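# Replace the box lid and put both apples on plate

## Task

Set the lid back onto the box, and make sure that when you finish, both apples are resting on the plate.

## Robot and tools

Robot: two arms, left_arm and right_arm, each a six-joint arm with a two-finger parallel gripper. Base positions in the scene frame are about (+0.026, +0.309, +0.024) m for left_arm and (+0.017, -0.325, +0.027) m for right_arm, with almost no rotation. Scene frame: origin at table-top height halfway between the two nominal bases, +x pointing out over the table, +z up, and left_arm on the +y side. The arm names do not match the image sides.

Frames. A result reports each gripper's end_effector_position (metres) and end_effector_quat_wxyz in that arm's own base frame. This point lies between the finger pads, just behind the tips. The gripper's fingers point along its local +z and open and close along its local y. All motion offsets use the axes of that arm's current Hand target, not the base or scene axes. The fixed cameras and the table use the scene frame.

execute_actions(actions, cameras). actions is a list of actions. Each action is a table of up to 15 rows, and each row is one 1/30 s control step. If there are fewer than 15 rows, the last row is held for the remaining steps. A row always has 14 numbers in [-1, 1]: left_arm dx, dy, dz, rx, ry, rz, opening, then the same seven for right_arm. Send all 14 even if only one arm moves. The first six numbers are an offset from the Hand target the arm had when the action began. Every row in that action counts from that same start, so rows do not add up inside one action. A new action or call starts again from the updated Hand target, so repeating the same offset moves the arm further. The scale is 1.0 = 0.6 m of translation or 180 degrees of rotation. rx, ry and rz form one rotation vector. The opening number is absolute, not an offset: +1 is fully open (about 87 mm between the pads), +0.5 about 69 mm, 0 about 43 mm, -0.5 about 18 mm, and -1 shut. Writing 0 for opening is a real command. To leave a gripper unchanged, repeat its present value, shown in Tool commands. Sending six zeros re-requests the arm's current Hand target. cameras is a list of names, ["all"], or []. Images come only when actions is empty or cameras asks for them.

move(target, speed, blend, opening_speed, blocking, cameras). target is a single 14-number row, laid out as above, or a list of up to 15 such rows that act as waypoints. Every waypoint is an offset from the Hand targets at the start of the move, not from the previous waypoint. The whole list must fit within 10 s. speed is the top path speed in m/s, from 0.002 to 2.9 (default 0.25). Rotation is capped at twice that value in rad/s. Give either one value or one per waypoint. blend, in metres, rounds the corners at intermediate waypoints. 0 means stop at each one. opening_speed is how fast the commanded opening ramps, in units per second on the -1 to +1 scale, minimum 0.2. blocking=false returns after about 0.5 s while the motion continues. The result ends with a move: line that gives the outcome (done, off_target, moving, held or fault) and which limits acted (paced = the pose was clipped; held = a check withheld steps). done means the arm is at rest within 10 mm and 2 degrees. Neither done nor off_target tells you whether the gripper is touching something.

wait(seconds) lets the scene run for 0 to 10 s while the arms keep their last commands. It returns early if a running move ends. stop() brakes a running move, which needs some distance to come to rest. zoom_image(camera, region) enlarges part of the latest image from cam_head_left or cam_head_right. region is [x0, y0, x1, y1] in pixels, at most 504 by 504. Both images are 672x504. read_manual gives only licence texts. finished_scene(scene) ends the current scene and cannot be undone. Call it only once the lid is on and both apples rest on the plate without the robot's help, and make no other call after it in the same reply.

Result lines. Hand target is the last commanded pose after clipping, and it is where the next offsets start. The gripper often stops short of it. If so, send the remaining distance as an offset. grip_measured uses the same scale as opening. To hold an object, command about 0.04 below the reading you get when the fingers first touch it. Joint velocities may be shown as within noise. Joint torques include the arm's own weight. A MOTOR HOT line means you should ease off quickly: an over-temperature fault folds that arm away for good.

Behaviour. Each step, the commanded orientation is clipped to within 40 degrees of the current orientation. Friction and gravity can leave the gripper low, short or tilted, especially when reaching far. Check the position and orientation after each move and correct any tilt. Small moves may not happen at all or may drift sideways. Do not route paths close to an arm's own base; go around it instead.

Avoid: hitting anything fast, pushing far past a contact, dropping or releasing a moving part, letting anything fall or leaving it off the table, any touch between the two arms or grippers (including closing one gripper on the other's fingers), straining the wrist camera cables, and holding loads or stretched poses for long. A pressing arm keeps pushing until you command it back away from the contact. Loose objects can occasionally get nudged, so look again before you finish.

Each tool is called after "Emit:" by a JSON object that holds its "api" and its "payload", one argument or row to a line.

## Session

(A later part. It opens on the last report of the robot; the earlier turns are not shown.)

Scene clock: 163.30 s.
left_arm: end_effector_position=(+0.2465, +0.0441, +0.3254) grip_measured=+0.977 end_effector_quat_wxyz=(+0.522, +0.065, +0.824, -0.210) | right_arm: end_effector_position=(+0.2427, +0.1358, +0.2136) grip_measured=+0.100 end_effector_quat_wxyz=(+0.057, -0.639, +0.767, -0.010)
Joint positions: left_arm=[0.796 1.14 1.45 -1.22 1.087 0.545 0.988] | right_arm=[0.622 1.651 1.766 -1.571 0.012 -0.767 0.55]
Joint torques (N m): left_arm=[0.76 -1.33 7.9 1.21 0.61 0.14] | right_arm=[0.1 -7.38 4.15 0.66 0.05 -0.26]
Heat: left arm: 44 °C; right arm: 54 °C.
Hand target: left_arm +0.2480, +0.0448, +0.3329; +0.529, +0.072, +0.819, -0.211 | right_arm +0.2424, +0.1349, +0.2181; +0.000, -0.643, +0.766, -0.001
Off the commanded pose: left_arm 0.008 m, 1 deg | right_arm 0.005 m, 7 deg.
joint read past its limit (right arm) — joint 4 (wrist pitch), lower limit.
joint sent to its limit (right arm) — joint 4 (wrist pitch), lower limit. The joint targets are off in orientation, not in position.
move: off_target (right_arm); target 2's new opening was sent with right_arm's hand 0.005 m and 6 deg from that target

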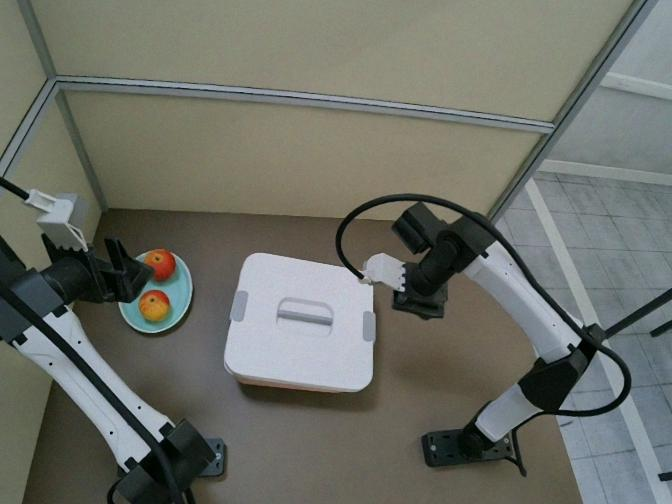

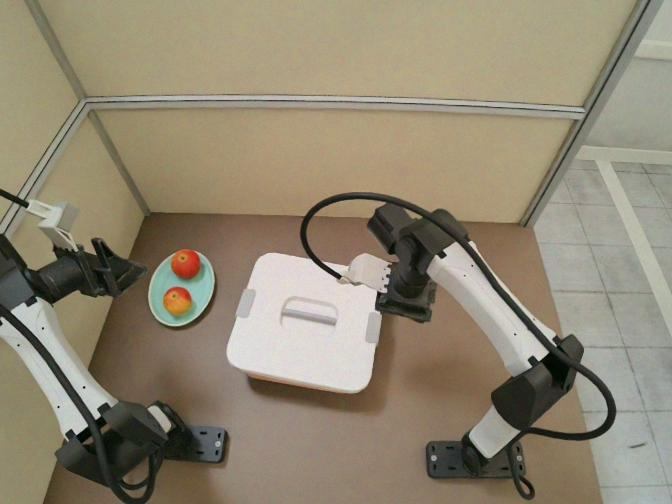

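Emit:
{"api": "zoom_image", "payload": {
  "camera": "cam_head_left",
  "region": [215, 330, 295, 410]
}}

Emit:
{"api": "zoom_image", "payload": {
  "camera": "cam_head_left",
  "region": [310, 330, 390, 410]
}}

Emit:
{"api": "zoom_image", "payload": {
  "camera": "cam_head_right",
  "region": [215, 330, 295, 410]
}}

Emit:
{"api": "zoom_image", "payload": {
  "camera": "cam_head_right",
  "region": [310, 330, 390, 410]
}}

Scaled by 6.300 from the camera's 672x504 image, which has a finer 960x720 frame.

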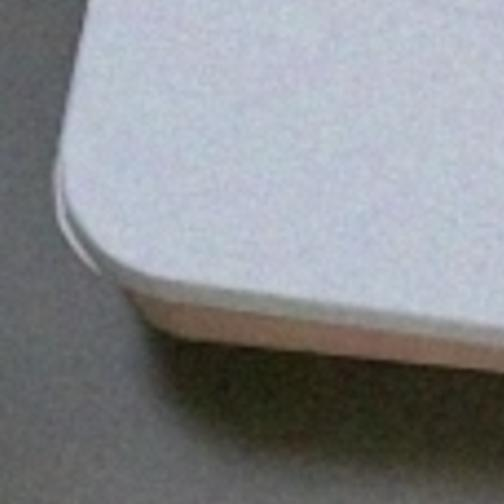

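Scaled by 6.300 from the camera's 672x504 image, which has a finer 960x720 frame.

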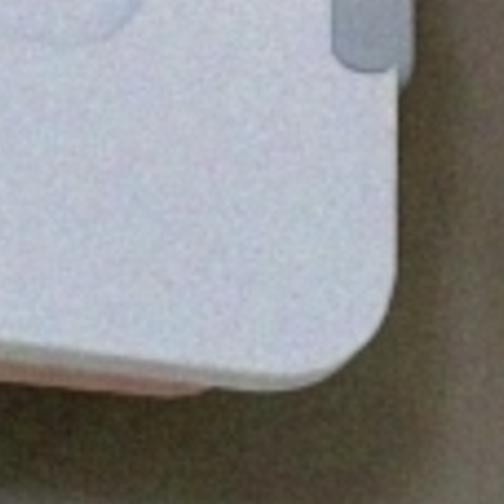

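Scaled by 6.300 from the camera's 672x504 image, which has a finer 960x720 frame.

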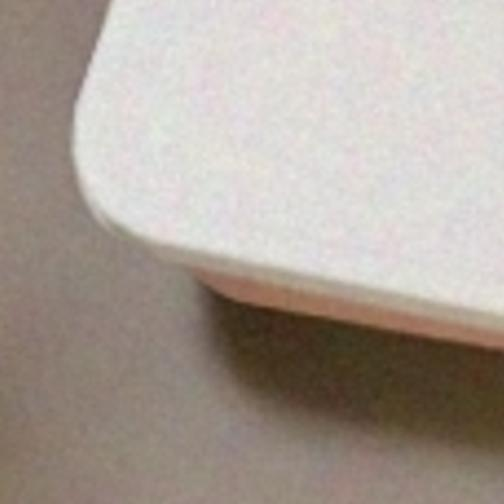

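Scaled by 6.300 from the camera's 672x504 image, which has a finer 960x720 frame.

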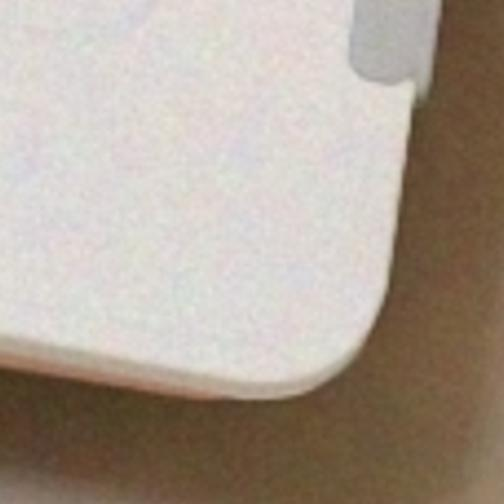

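Emit:
{"api": "move", "payload": {
  "target": [
    [0,0,0,0,0,0,1,-0.4,0,0,0,0,0,0.1],
    [0,0,0,0,0,0,1,-0.4,0,0.21,0,0,0,0.1],
    [0,0,0,0,0,0,1,-0.4,0,0.21,0,0,0,-0.9],
    [0,0,0,0,0,0,1,-0.4,0,0.155,0,0,0,-0.9],
    [0,0,0,0,0,0,1,-0.42,0.012,0.155,0,0,0,-0.9],
    [0,0,0,0,0,0,1,-0.42,0.012,0.215,0,0,0,-0.9]
  ],
  "speed": [0.25,0.12,0.1,0.08,0.08,0.06],
  "blend": [0.02,0,0,0.005,0.005,0],
  "opening_speed": 1.2,
  "cameras": ["all"]
}}

Emit:
{"api": "zoom_image", "payload": {
  "camera": "cam_head_left",
  "region": [200, 240, 390, 410]
}}

Emit:
{"api": "zoom_image", "payload": {
  "camera": "cam_head_right",
  "region": [200, 240, 390, 410]
}}

Scene clock: 183.87 s.
left_arm: end_effector_position=(+0.2465, +0.0441, +0.3254) grip_measured=+0.977 end_effector_quat_wxyz=(+0.522, +0.065, +0.824, -0.210) | right_arm: end_effector_position=(+0.2786, +0.3787, +0.0913) grip_measured=-0.694 end_effector_quat_wxyz=(+0.056, -0.648, +0.759, +0.011)
Joint positions: left_arm=[0.796 1.14 1.45 -1.22 1.087 0.545 0.988] | right_arm=[0.977 2.571 2.684 -1.57 0.008 -0.436 0.153]
Joint torques (N m): left_arm=[0.64 -1.42 7.99 1.23 0.63 0.14] | right_arm=[0.46 -10.56 6.15 0.63 0 0]
Heat: left arm: 44 °C; right arm: 51 °C.
Hand target: left_arm +0.2480, +0.0448, +0.3329; +0.529, +0.072, +0.819, -0.211 | right_arm +0.2790, +0.3841, +0.0887; +0.000, -0.643, +0.766, -0.001
Off the commanded pose: left_arm 0.008 m, 1 deg | right_arm 0.006 m, 7 deg.
joint read past its limit (right arm) — joint 4 (wrist pitch), lower limit.
joint sent to its limit (right arm) — joint 4 (wrist pitch), lower limit. The joint targets are off in orientation, not in position.
move: off_target (right_arm); target 3's new opening was sent with right_arm's hand 0.000 m and 6 deg from that target

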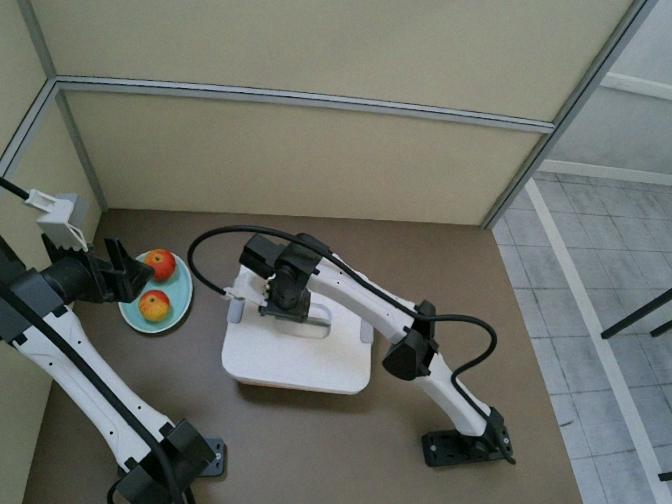

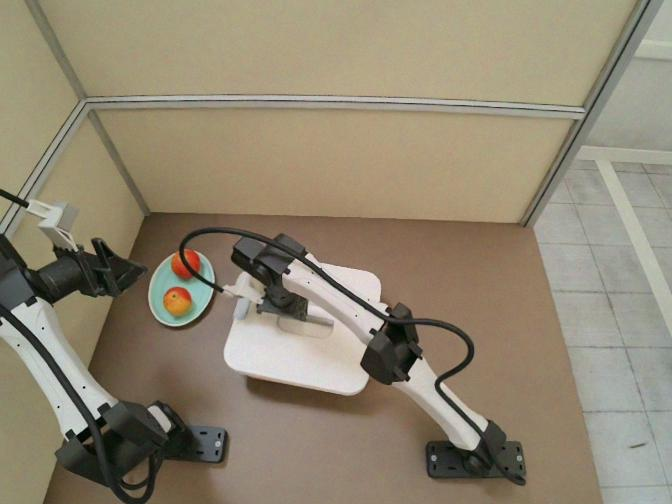

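Scaled by 2.653 from the camera's 672x504 image, which has a finer 960x720 frame.

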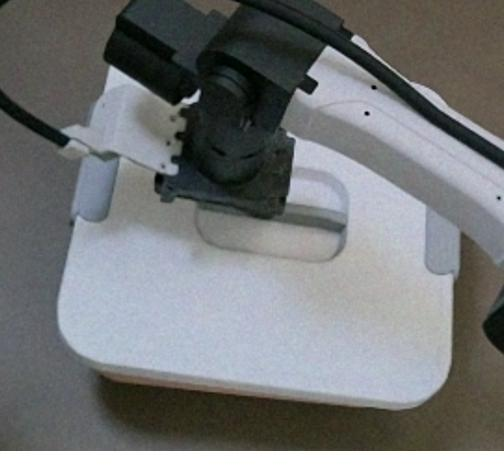

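Scaled by 2.653 from the camera's 672x504 image, which has a finer 960x720 frame.

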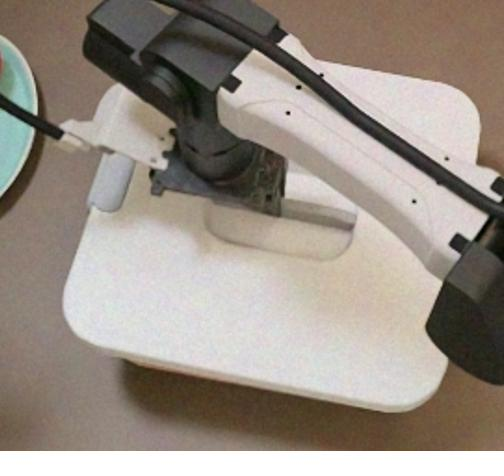

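Emit:
{"api": "move", "payload": {
  "target": [
    [0,0,0,0,0,0,1,0,0,0.035,0,0,0,-0.9]
  ],
  "speed": 0.05,
  "cameras": ["all"]
}}

Emit:
{"api": "zoom_image", "payload": {
  "camera": "cam_head_left",
  "region": [200, 240, 390, 410]
}}

Emit:
{"api": "zoom_image", "payload": {
  "camera": "cam_head_right",
  "region": [200, 240, 390, 410]
}}

Scene clock: 189.37 s.
left_arm: end_effector_position=(+0.2465, +0.0441, +0.3254) grip_measured=+0.977 end_effector_quat_wxyz=(+0.522, +0.065, +0.824, -0.210) | right_arm: end_effector_position=(+0.2786, +0.3787, +0.0902) grip_measured=-0.694 end_effector_quat_wxyz=(+0.053, -0.648, +0.760, +0.011)
Joint positions: left_arm=[0.796 1.14 1.45 -1.22 1.087 0.545 0.988] | right_arm=[0.977 2.587 2.71 -1.585 0.008 -0.435 0.153]
Joint torques (N m): left_arm=[0.65 -1.47 7.8 1.29 0.63 0.13] | right_arm=[0.62 -8.08 4.49 0.74 -0.01 0.02]
Heat: left arm: 44 °C; right arm: 51 °C.
Hand target: left_arm +0.2480, +0.0448, +0.3329; +0.529, +0.072, +0.819, -0.211 | right_arm +0.2790, +0.3841, +0.0677; +0.000, -0.643, +0.766, -0.001
Off the commanded pose: left_arm 0.008 m, 1 deg | right_arm 0.023 m, 6 deg.
joint read past its limit (right arm) — joint 4 (wrist pitch), lower limit.
joint sent to its limit (right arm) — joint 4 (wrist pitch), lower limit. The joint targets are off in orientation, not in position.
move: off_target (right_arm)

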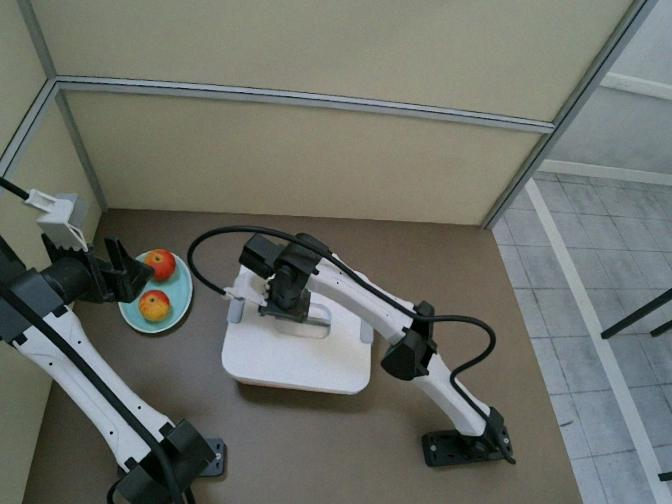

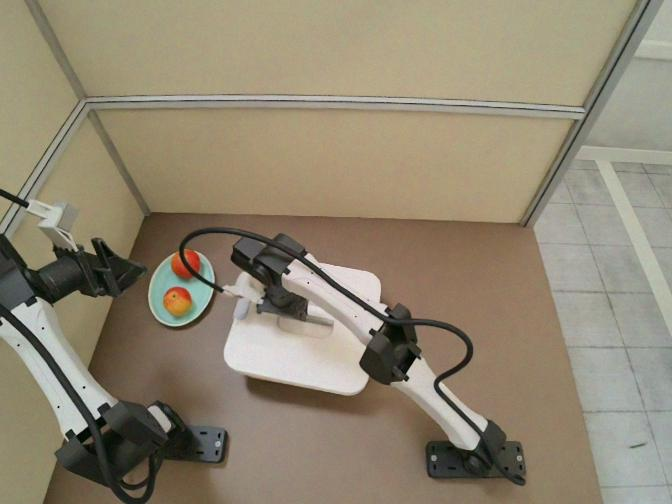

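Scaled by 2.653 from the camera's 672x504 image, which has a finer 960x720 frame.

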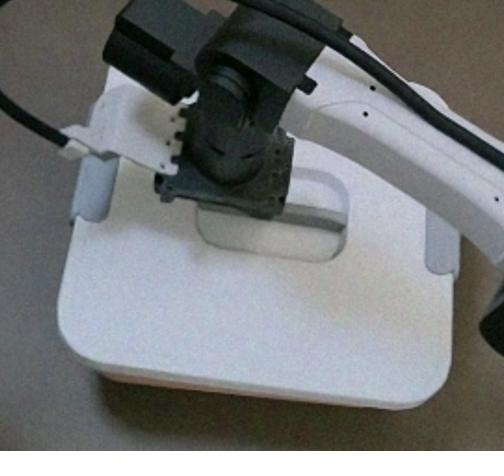

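Scaled by 2.653 from the camera's 672x504 image, which has a finer 960x720 frame.

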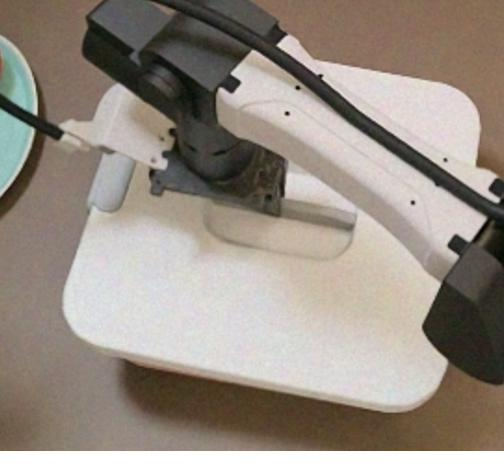

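Emit:
{"api": "move", "payload": {
  "target": [
    [0,0,0,0,0,0,1,0,0,-0.01,0,0,0,-0.69],
    [0,0,0,0,0,0,1,0,0,-0.01,0,0,0,0.1],
    [0,0,0,0,0,0,1,0,0,-0.22,0,0,0,0.1],
    [0,0,0,0,0,0,1,0.4,0,-0.24,0,0,0,0.1]
  ],
  "speed": [0.05,0.05,0.12,0.25],
  "blend": [0,0,0.03,0],
  "opening_speed": 1.0,
  "cameras": ["all"]
}}

Emit:
{"api": "zoom_image", "payload": {
  "camera": "cam_head_left",
  "region": [210, 240, 390, 410]
}}

Emit:
{"api": "zoom_image", "payload": {
  "camera": "cam_head_right",
  "region": [210, 240, 390, 410]
}}

Emit:
{"api": "zoom_image", "payload": {
  "camera": "cam_head_left",
  "region": [215, 330, 295, 410]
}}

Emit:
{"api": "zoom_image", "payload": {
  "camera": "cam_head_left",
  "region": [310, 330, 390, 410]
}}

Scene clock: 201.63 s.
left_arm: end_effector_position=(+0.2465, +0.0441, +0.3254) grip_measured=+0.977 end_effector_quat_wxyz=(+0.522, +0.065, +0.824, -0.210) | right_arm: end_effector_position=(+0.2385, +0.1475, +0.2079) grip_measured=+0.100 end_effector_quat_wxyz=(+0.046, -0.639, +0.768, -0.011)
Joint positions: left_arm=[0.796 1.14 1.45 -1.22 1.087 0.545 0.988] | right_arm=[0.664 1.678 1.772 -1.572 0.019 -0.724 0.55]
Joint torques (N m): left_arm=[0.55 -1.35 7.83 1.27 0.63 0.12] | right_arm=[0.14 -7.68 3.97 0.61 -0.03 -0.25]
Heat: left arm: 44 °C; right arm: 52 °C.
Hand target: left_arm +0.2480, +0.0448, +0.3329; +0.529, +0.072, +0.819, -0.211 | right_arm +0.2374, +0.1478, +0.2122; -0.001, -0.643, +0.766, -0.001
Off the commanded pose: left_arm 0.008 m, 1 deg | right_arm 0.004 m, 5 deg.
joint read past its limit (right arm) — joint 4 (wrist pitch), lower limit.
joint sent to its limit (right arm) — joint 4 (wrist pitch), lower limit. The joint targets are off in orientation, not in position.
move: off_target (right_arm); target 2's new opening was sent with right_arm's hand 0.017 m and 6 deg from that target

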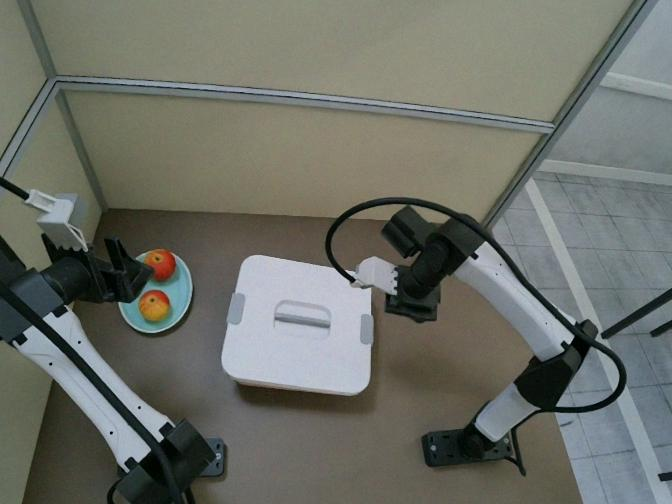

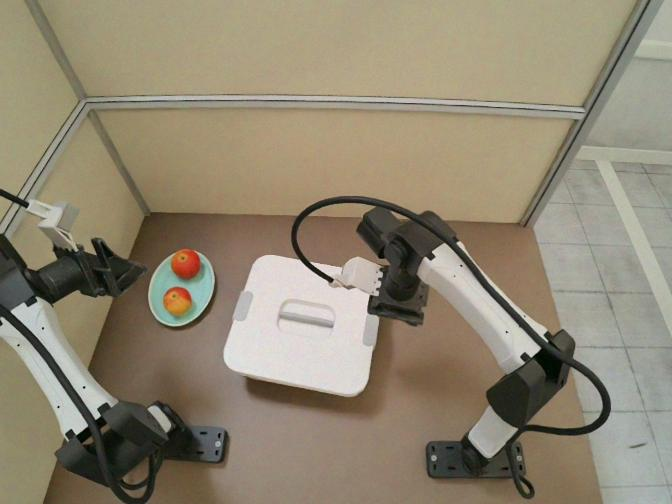

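Scaled by 2.800 from the camera's 672x504 image, which has a finer 960x720 frame.

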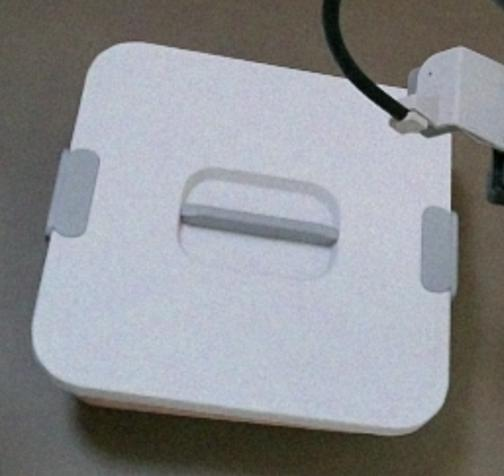

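Scaled by 2.800 from the camera's 672x504 image, which has a finer 960x720 frame.

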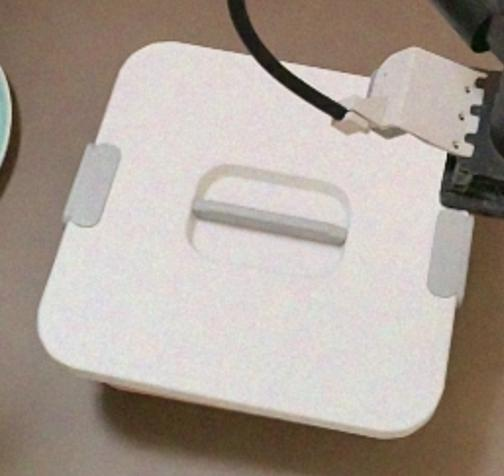

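Scaled by 6.300 from the camera's 672x504 image, which has a finer 960x720 frame.

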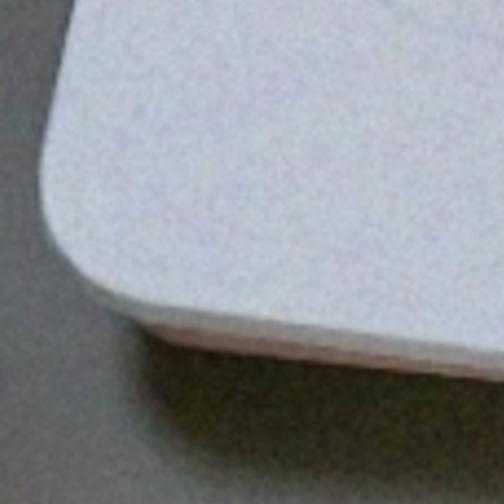

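Scaled by 6.300 from the camera's 672x504 image, which has a finer 960x720 frame.

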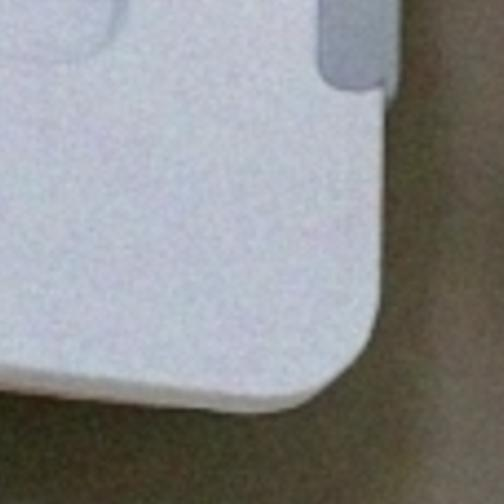

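Emit:
{"api": "zoom_image", "payload": {
  "camera": "cam_head_right",
  "region": [215, 340, 375, 410]
}}

Emit:
{"api": "zoom_image", "payload": {
  "camera": "cam_head_left",
  "region": [215, 340, 375, 410]
}}

Scaled by 3.150 from the camera's 672x504 image, which has a finer 960x720 frame.

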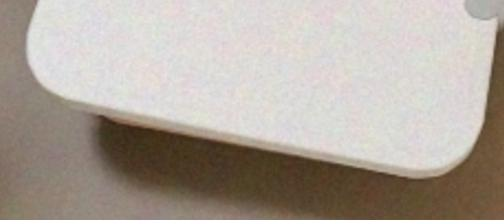

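Scaled by 3.150 from the camera's 672x504 image, which has a finer 960x720 frame.

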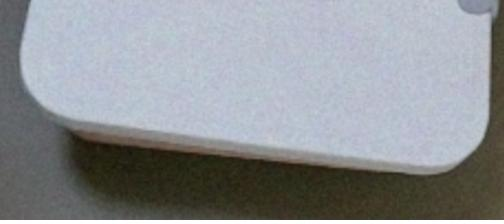

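Emit:
{"api": "move", "payload": {
  "target": [
    [0,0,0,0,0,0,1,-0.16,0.12,0,0,0,0,-1],
    [0,0,0,0,0,0,1,-0.16,0.12,0.14,0,0,0,-1],
    [0,0,0,0,0,0,1,-0.16,0.12,0.212,0,0,0,-1]
  ],
  "speed": [0.25,0.12,0.04],
  "blend": [0.02,0.01,0]
}}

Emit:
{"api": "move", "payload": {
  "target": [
    [0,0,0,0,0,0,1,0,0,-0.15,0,0,0,-1],
    [0,0,0,0,0,0,1,-0.354,0.008,-0.15,0,0,0,-1],
    [0,0,0,0,0,0,1,-0.354,0.008,-0.07,0,0,0,-1],
    [0,0,0,0,0,0,1,-0.354,0.008,0,0,0,0,-1]
  ],
  "speed": [0.15,0.25,0.12,0.04],
  "blend": [0.02,0.02,0.01,0],
  "cameras": ["all"]
}}

Emit:
{"api": "zoom_image", "payload": {
  "camera": "cam_head_left",
  "region": [215, 340, 375, 410]
}}

Scene clock: 230.63 s.
left_arm: end_effector_position=(+0.2465, +0.0441, +0.3254) grip_measured=+0.977 end_effector_quat_wxyz=(+0.522, +0.065, +0.824, -0.210) | right_arm: end_effector_position=(+0.1806, +0.2498, +0.0895) grip_measured=-1.000 end_effector_quat_wxyz=(-0.013, -0.647, +0.762, -0.011)
Joint positions: left_arm=[0.796 1.14 1.45 -1.22 1.087 0.545 0.988] | right_arm=[1.005 1.891 1.545 -1.257 0.012 -0.403 0]
Joint torques (N m): left_arm=[0.66 -1.37 7.82 1.27 0.57 0.12] | right_arm=[-0.61 -8.36 2.89 0.7 -0.05 -0.1]
Heat: left arm: 44 °C; right arm: 49 °C.
Hand target: left_arm +0.2480, +0.0448, +0.3329; +0.529, +0.072, +0.819, -0.211 | right_arm +0.1832, +0.2547, +0.0847; +0.000, -0.643, +0.766, -0.001
Off the commanded pose: left_arm 0.008 m, 1 deg | right_arm 0.007 m, 2 deg.
move: done

Scene clock: 233.80 s.
left_arm: end_effector_position=(+0.2465, +0.0441, +0.3254) grip_measured=+0.977 end_effector_quat_wxyz=(+0.522, +0.065, +0.824, -0.210) | right_arm: end_effector_position=(+0.2133, +0.4596, +0.1079) grip_measured=-1.000 end_effector_quat_wxyz=(+0.132, -0.644, +0.751, +0.057)
Joint positions: left_arm=[0.796 1.14 1.45 -1.22 1.087 0.545 0.988] | right_arm=[1.162 2.629 2.865 -1.519 0.012 -0.258 0]
Joint torques (N m): left_arm=[0.73 -1.33 7.66 1.25 0.63 0.11] | right_arm=[-0.09 -8.12 4.59 1.06 -0.04 -0.02]
Heat: left arm: 44 °C; right arm: 49 °C.
Hand target: left_arm +0.2480, +0.0448, +0.3329; +0.529, +0.072, +0.819, -0.211 | right_arm +0.2153, +0.4648, +0.0844; +0.000, -0.643, +0.766, -0.001
Off the commanded pose: left_arm 0.008 m, 1 deg | right_arm 0.024 m, 17 deg.
elbow stopped short (right arm): the move would have taken joint 3 (elbow) straighter than the controller allows.
move: off_target (right_arm)

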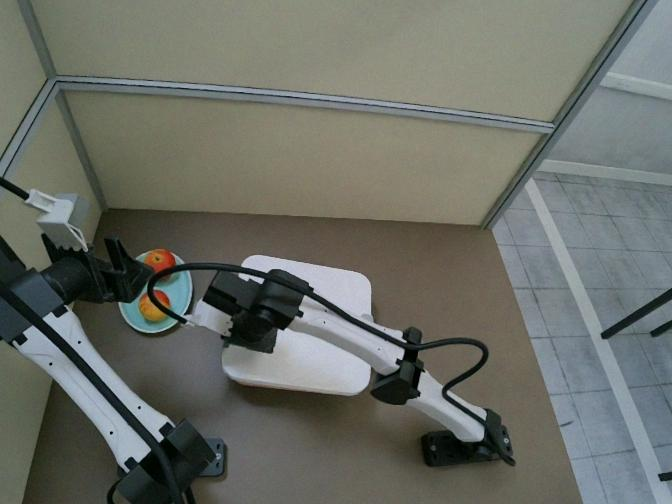

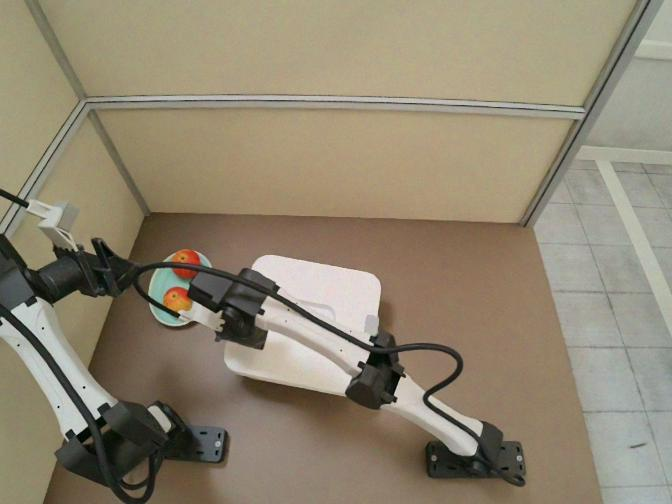

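Scaled by 3.150 from the camera's 672x504 image, which has a finer 960x720 frame.

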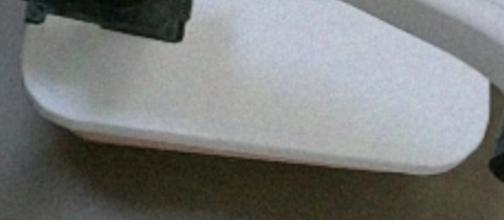

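Emit:
{"api": "move", "payload": {
  "target": [
    [0,0,0,0,0,0,-1,0,0,-0.2,0,0,0,-1],
    [0,0,0,0,0,0,-1,0.55,0,-0.2,0,0,0,-1]
  ],
  "speed": [0.2,0.3],
  "blend": [0.03,0]
}}

Emit:
{"api": "move", "payload": {
  "target": [
    [0.336,-0.307,0.151,-0.143,0.359,-0.049,-1,0,0,0,0,0,0,-1],
    [0.426,-0.280,0.186,-0.143,0.359,-0.049,-1,0,0,0,0,0,0,-1],
    [0.463,-0.269,0.201,-0.143,0.359,-0.049,-1,0,0,0,0,0,0,-1]
  ],
  "speed": [0.25,0.1,0.04],
  "blend": [0.02,0.005,0],
  "cameras": ["all"]
}}

Emit:
{"api": "zoom_image", "payload": {
  "camera": "cam_head_left",
  "region": [215, 240, 385, 410]
}}

Scene clock: 247.20 s.
left_arm: end_effector_position=(+0.2465, +0.0441, +0.3254) grip_measured=-1.000 end_effector_quat_wxyz=(+0.522, +0.065, +0.824, -0.210) | right_arm: end_effector_position=(+0.1571, +0.1424, +0.2035) grip_measured=-1.000 end_effector_quat_wxyz=(+0.043, -0.640, +0.767, +0.005)
Joint positions: left_arm=[0.796 1.14 1.45 -1.22 1.087 0.545 0] | right_arm=[0.842 1.44 1.522 -1.567 0.003 -0.548 0]
Joint torques (N m): left_arm=[0.73 -1.39 7.77 1.23 0.62 0.13] | right_arm=[-0.25 -5.08 4.05 0.53 0.11 -0.29]
Heat: left arm: 44 °C; right arm: 51 °C.
Hand target: left_arm +0.2480, +0.0448, +0.3329; +0.529, +0.072, +0.819, -0.211 | right_arm +0.1580, +0.1400, +0.2049; +0.000, -0.643, +0.766, -0.001
Off the commanded pose: left_arm 0.008 m, 1 deg | right_arm 0.003 m, 5 deg.
elbow stopped short (right arm): the move would have taken joint 3 (elbow) straighter than the controller allows.
joint read past its limit (right arm) — joint 4 (wrist pitch), lower limit.
joint sent to its limit (right arm) — joint 4 (wrist pitch), lower limit. The joint targets are off in orientation, not in position.
move: off_target (right_arm); blend cut to 0 m at target 1

Scene clock: 251.13 s.
left_arm: end_effector_position=(+0.1698, -0.1738, +0.0960) grip_measured=-1.000 end_effector_quat_wxyz=(-0.007, +0.001, +1.000, +0.009) | right_arm: end_effector_position=(+0.1572, +0.1424, +0.2035) grip_measured=-1.000 end_effector_quat_wxyz=(+0.043, -0.640, +0.767, +0.004)
Joint positions: left_arm=[-0.692 1.605 1.236 -1.224 -0.006 -0.69 0] | right_arm=[0.842 1.44 1.522 -1.567 0.004 -0.549 0]
Joint torques (N m): left_arm=[-0.16 -5.31 2.7 0.98 -0.01 -0.03] | right_arm=[-0.2 -5.01 4.03 0.54 0.11 -0.27]
Heat: left arm: 44 °C; right arm: 50 °C.
Hand target: left_arm +0.1744, -0.1805, +0.0847; +0.000, +0.000, +1.000, +0.000 | right_arm +0.1580, +0.1400, +0.2050; +0.000, -0.643, +0.766, -0.001
Off the commanded pose: left_arm 0.014 m, 1 deg | right_arm 0.003 m, 5 deg.
joint read past its limit (right arm) — joint 4 (wrist pitch), lower limit.
joint sent to its limit (right arm) — joint 4 (wrist pitch), lower limit. The joint targets are off in orientation, not in position.
move: off_target (left_arm, right_arm)

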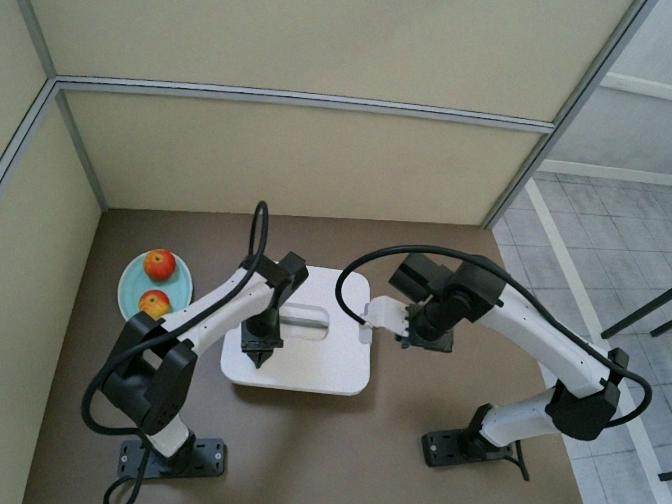

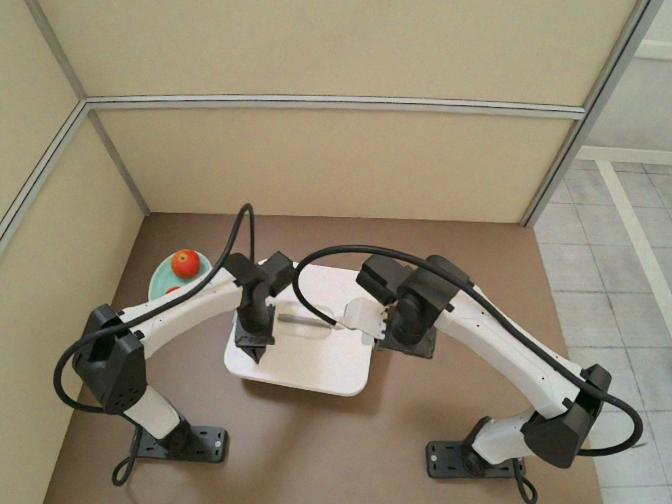

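Scaled by 2.965 from the camera's 672x504 image, which has a finer 960x720 frame.

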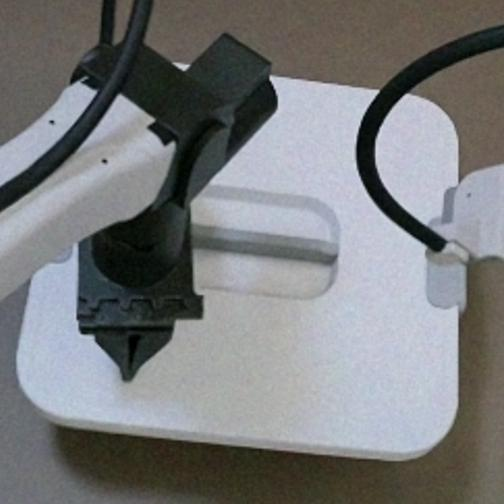

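Emit:
{"api": "move", "payload": {
  "target": [
    [0,0,-0.16,0,0,0,-1,0,0,0,0,0,0,-1],
    [-0.05,0.35,-0.25,0,0,0,-1,0,0,0,0,0,0,-1]
  ],
  "speed": [0.15,0.25],
  "blend": [0.03,0],
  "cameras": ["all"]
}}

Emit:
{"api": "zoom_image", "payload": {
  "camera": "cam_head_left",
  "region": [215, 240, 385, 410]
}}

Emit:
{"api": "zoom_image", "payload": {
  "camera": "cam_head_left",
  "region": [215, 340, 375, 410]
}}

Scene clock: 257.30 s.
left_arm: end_effector_position=(+0.2060, +0.0298, +0.2249) grip_measured=-1.000 end_effector_quat_wxyz=(+0.104, -0.005, +0.994, +0.015) | right_arm: end_effector_position=(+0.1572, +0.1424, +0.2035) grip_measured=-1.000 end_effector_quat_wxyz=(+0.043, -0.640, +0.767, +0.004)
Joint positions: left_arm=[0.117 1.369 1.56 -1.55 -0.006 0.107 0] | right_arm=[0.842 1.44 1.522 -1.567 0.004 -0.549 0]
Joint torques (N m): left_arm=[-0.12 -5.91 7.58 0.64 -0.04 0.09] | right_arm=[-0.25 -4.98 4.07 0.57 0.09 -0.24]
Heat: left arm: 44 °C; right arm: 49 °C.
Hand target: left_arm +0.2044, +0.0295, +0.2348; +0.000, +0.000, +1.000, +0.000 | right_arm +0.1580, +0.1400, +0.2050; +0.000, -0.643, +0.766, -0.001
Off the commanded pose: left_arm 0.010 m, 12 deg | right_arm 0.003 m, 5 deg.
joint read past its limit (right arm) — joint 4 (wrist pitch), lower limit.
joint sent to its limit (left arm) — joint 4 (wrist pitch), lower limit. The joint targets are off in orientation, not in position.
joint sent to its limit (right arm) — joint 4 (wrist pitch), lower limit. The joint targets are off in orientation, not in position.
move: off_target (left_arm, right_arm)

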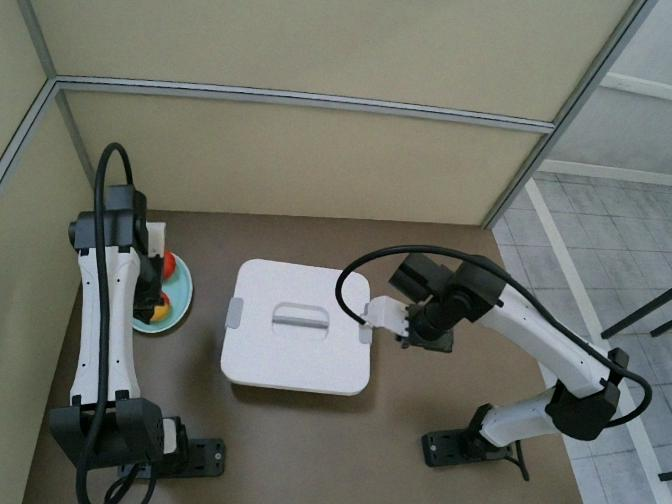

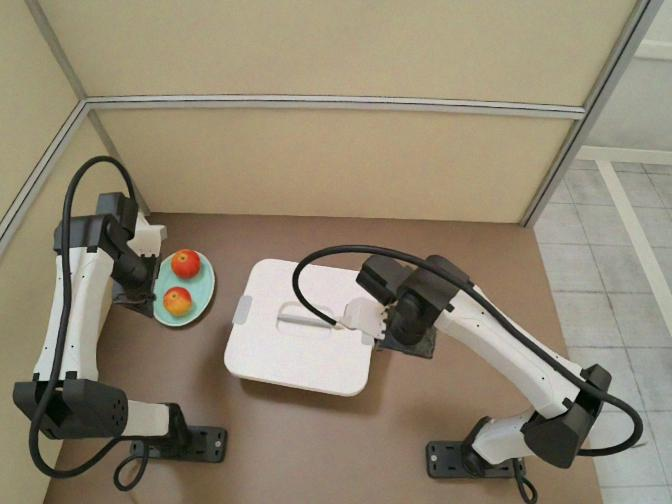

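Scaled by 2.965 from the camera's 672x504 image, which has a finer 960x720 frame.

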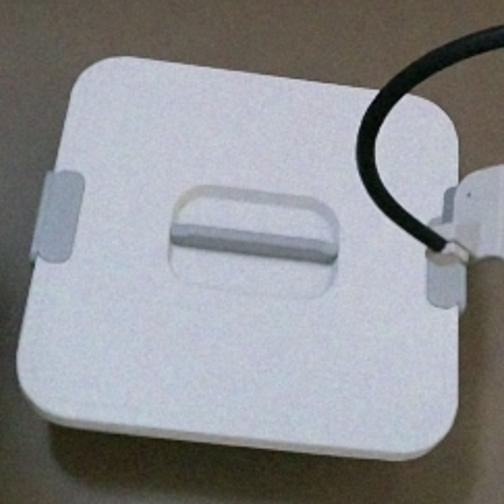

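Scaled by 3.150 from the camera's 672x504 image, which has a finer 960x720 frame.

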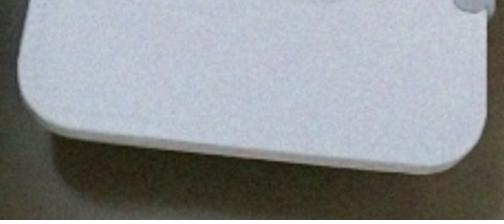

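Emit:
{"api": "finished_scene", "payload": {
  "scene": 2
}}

The scene is finished: the task was done.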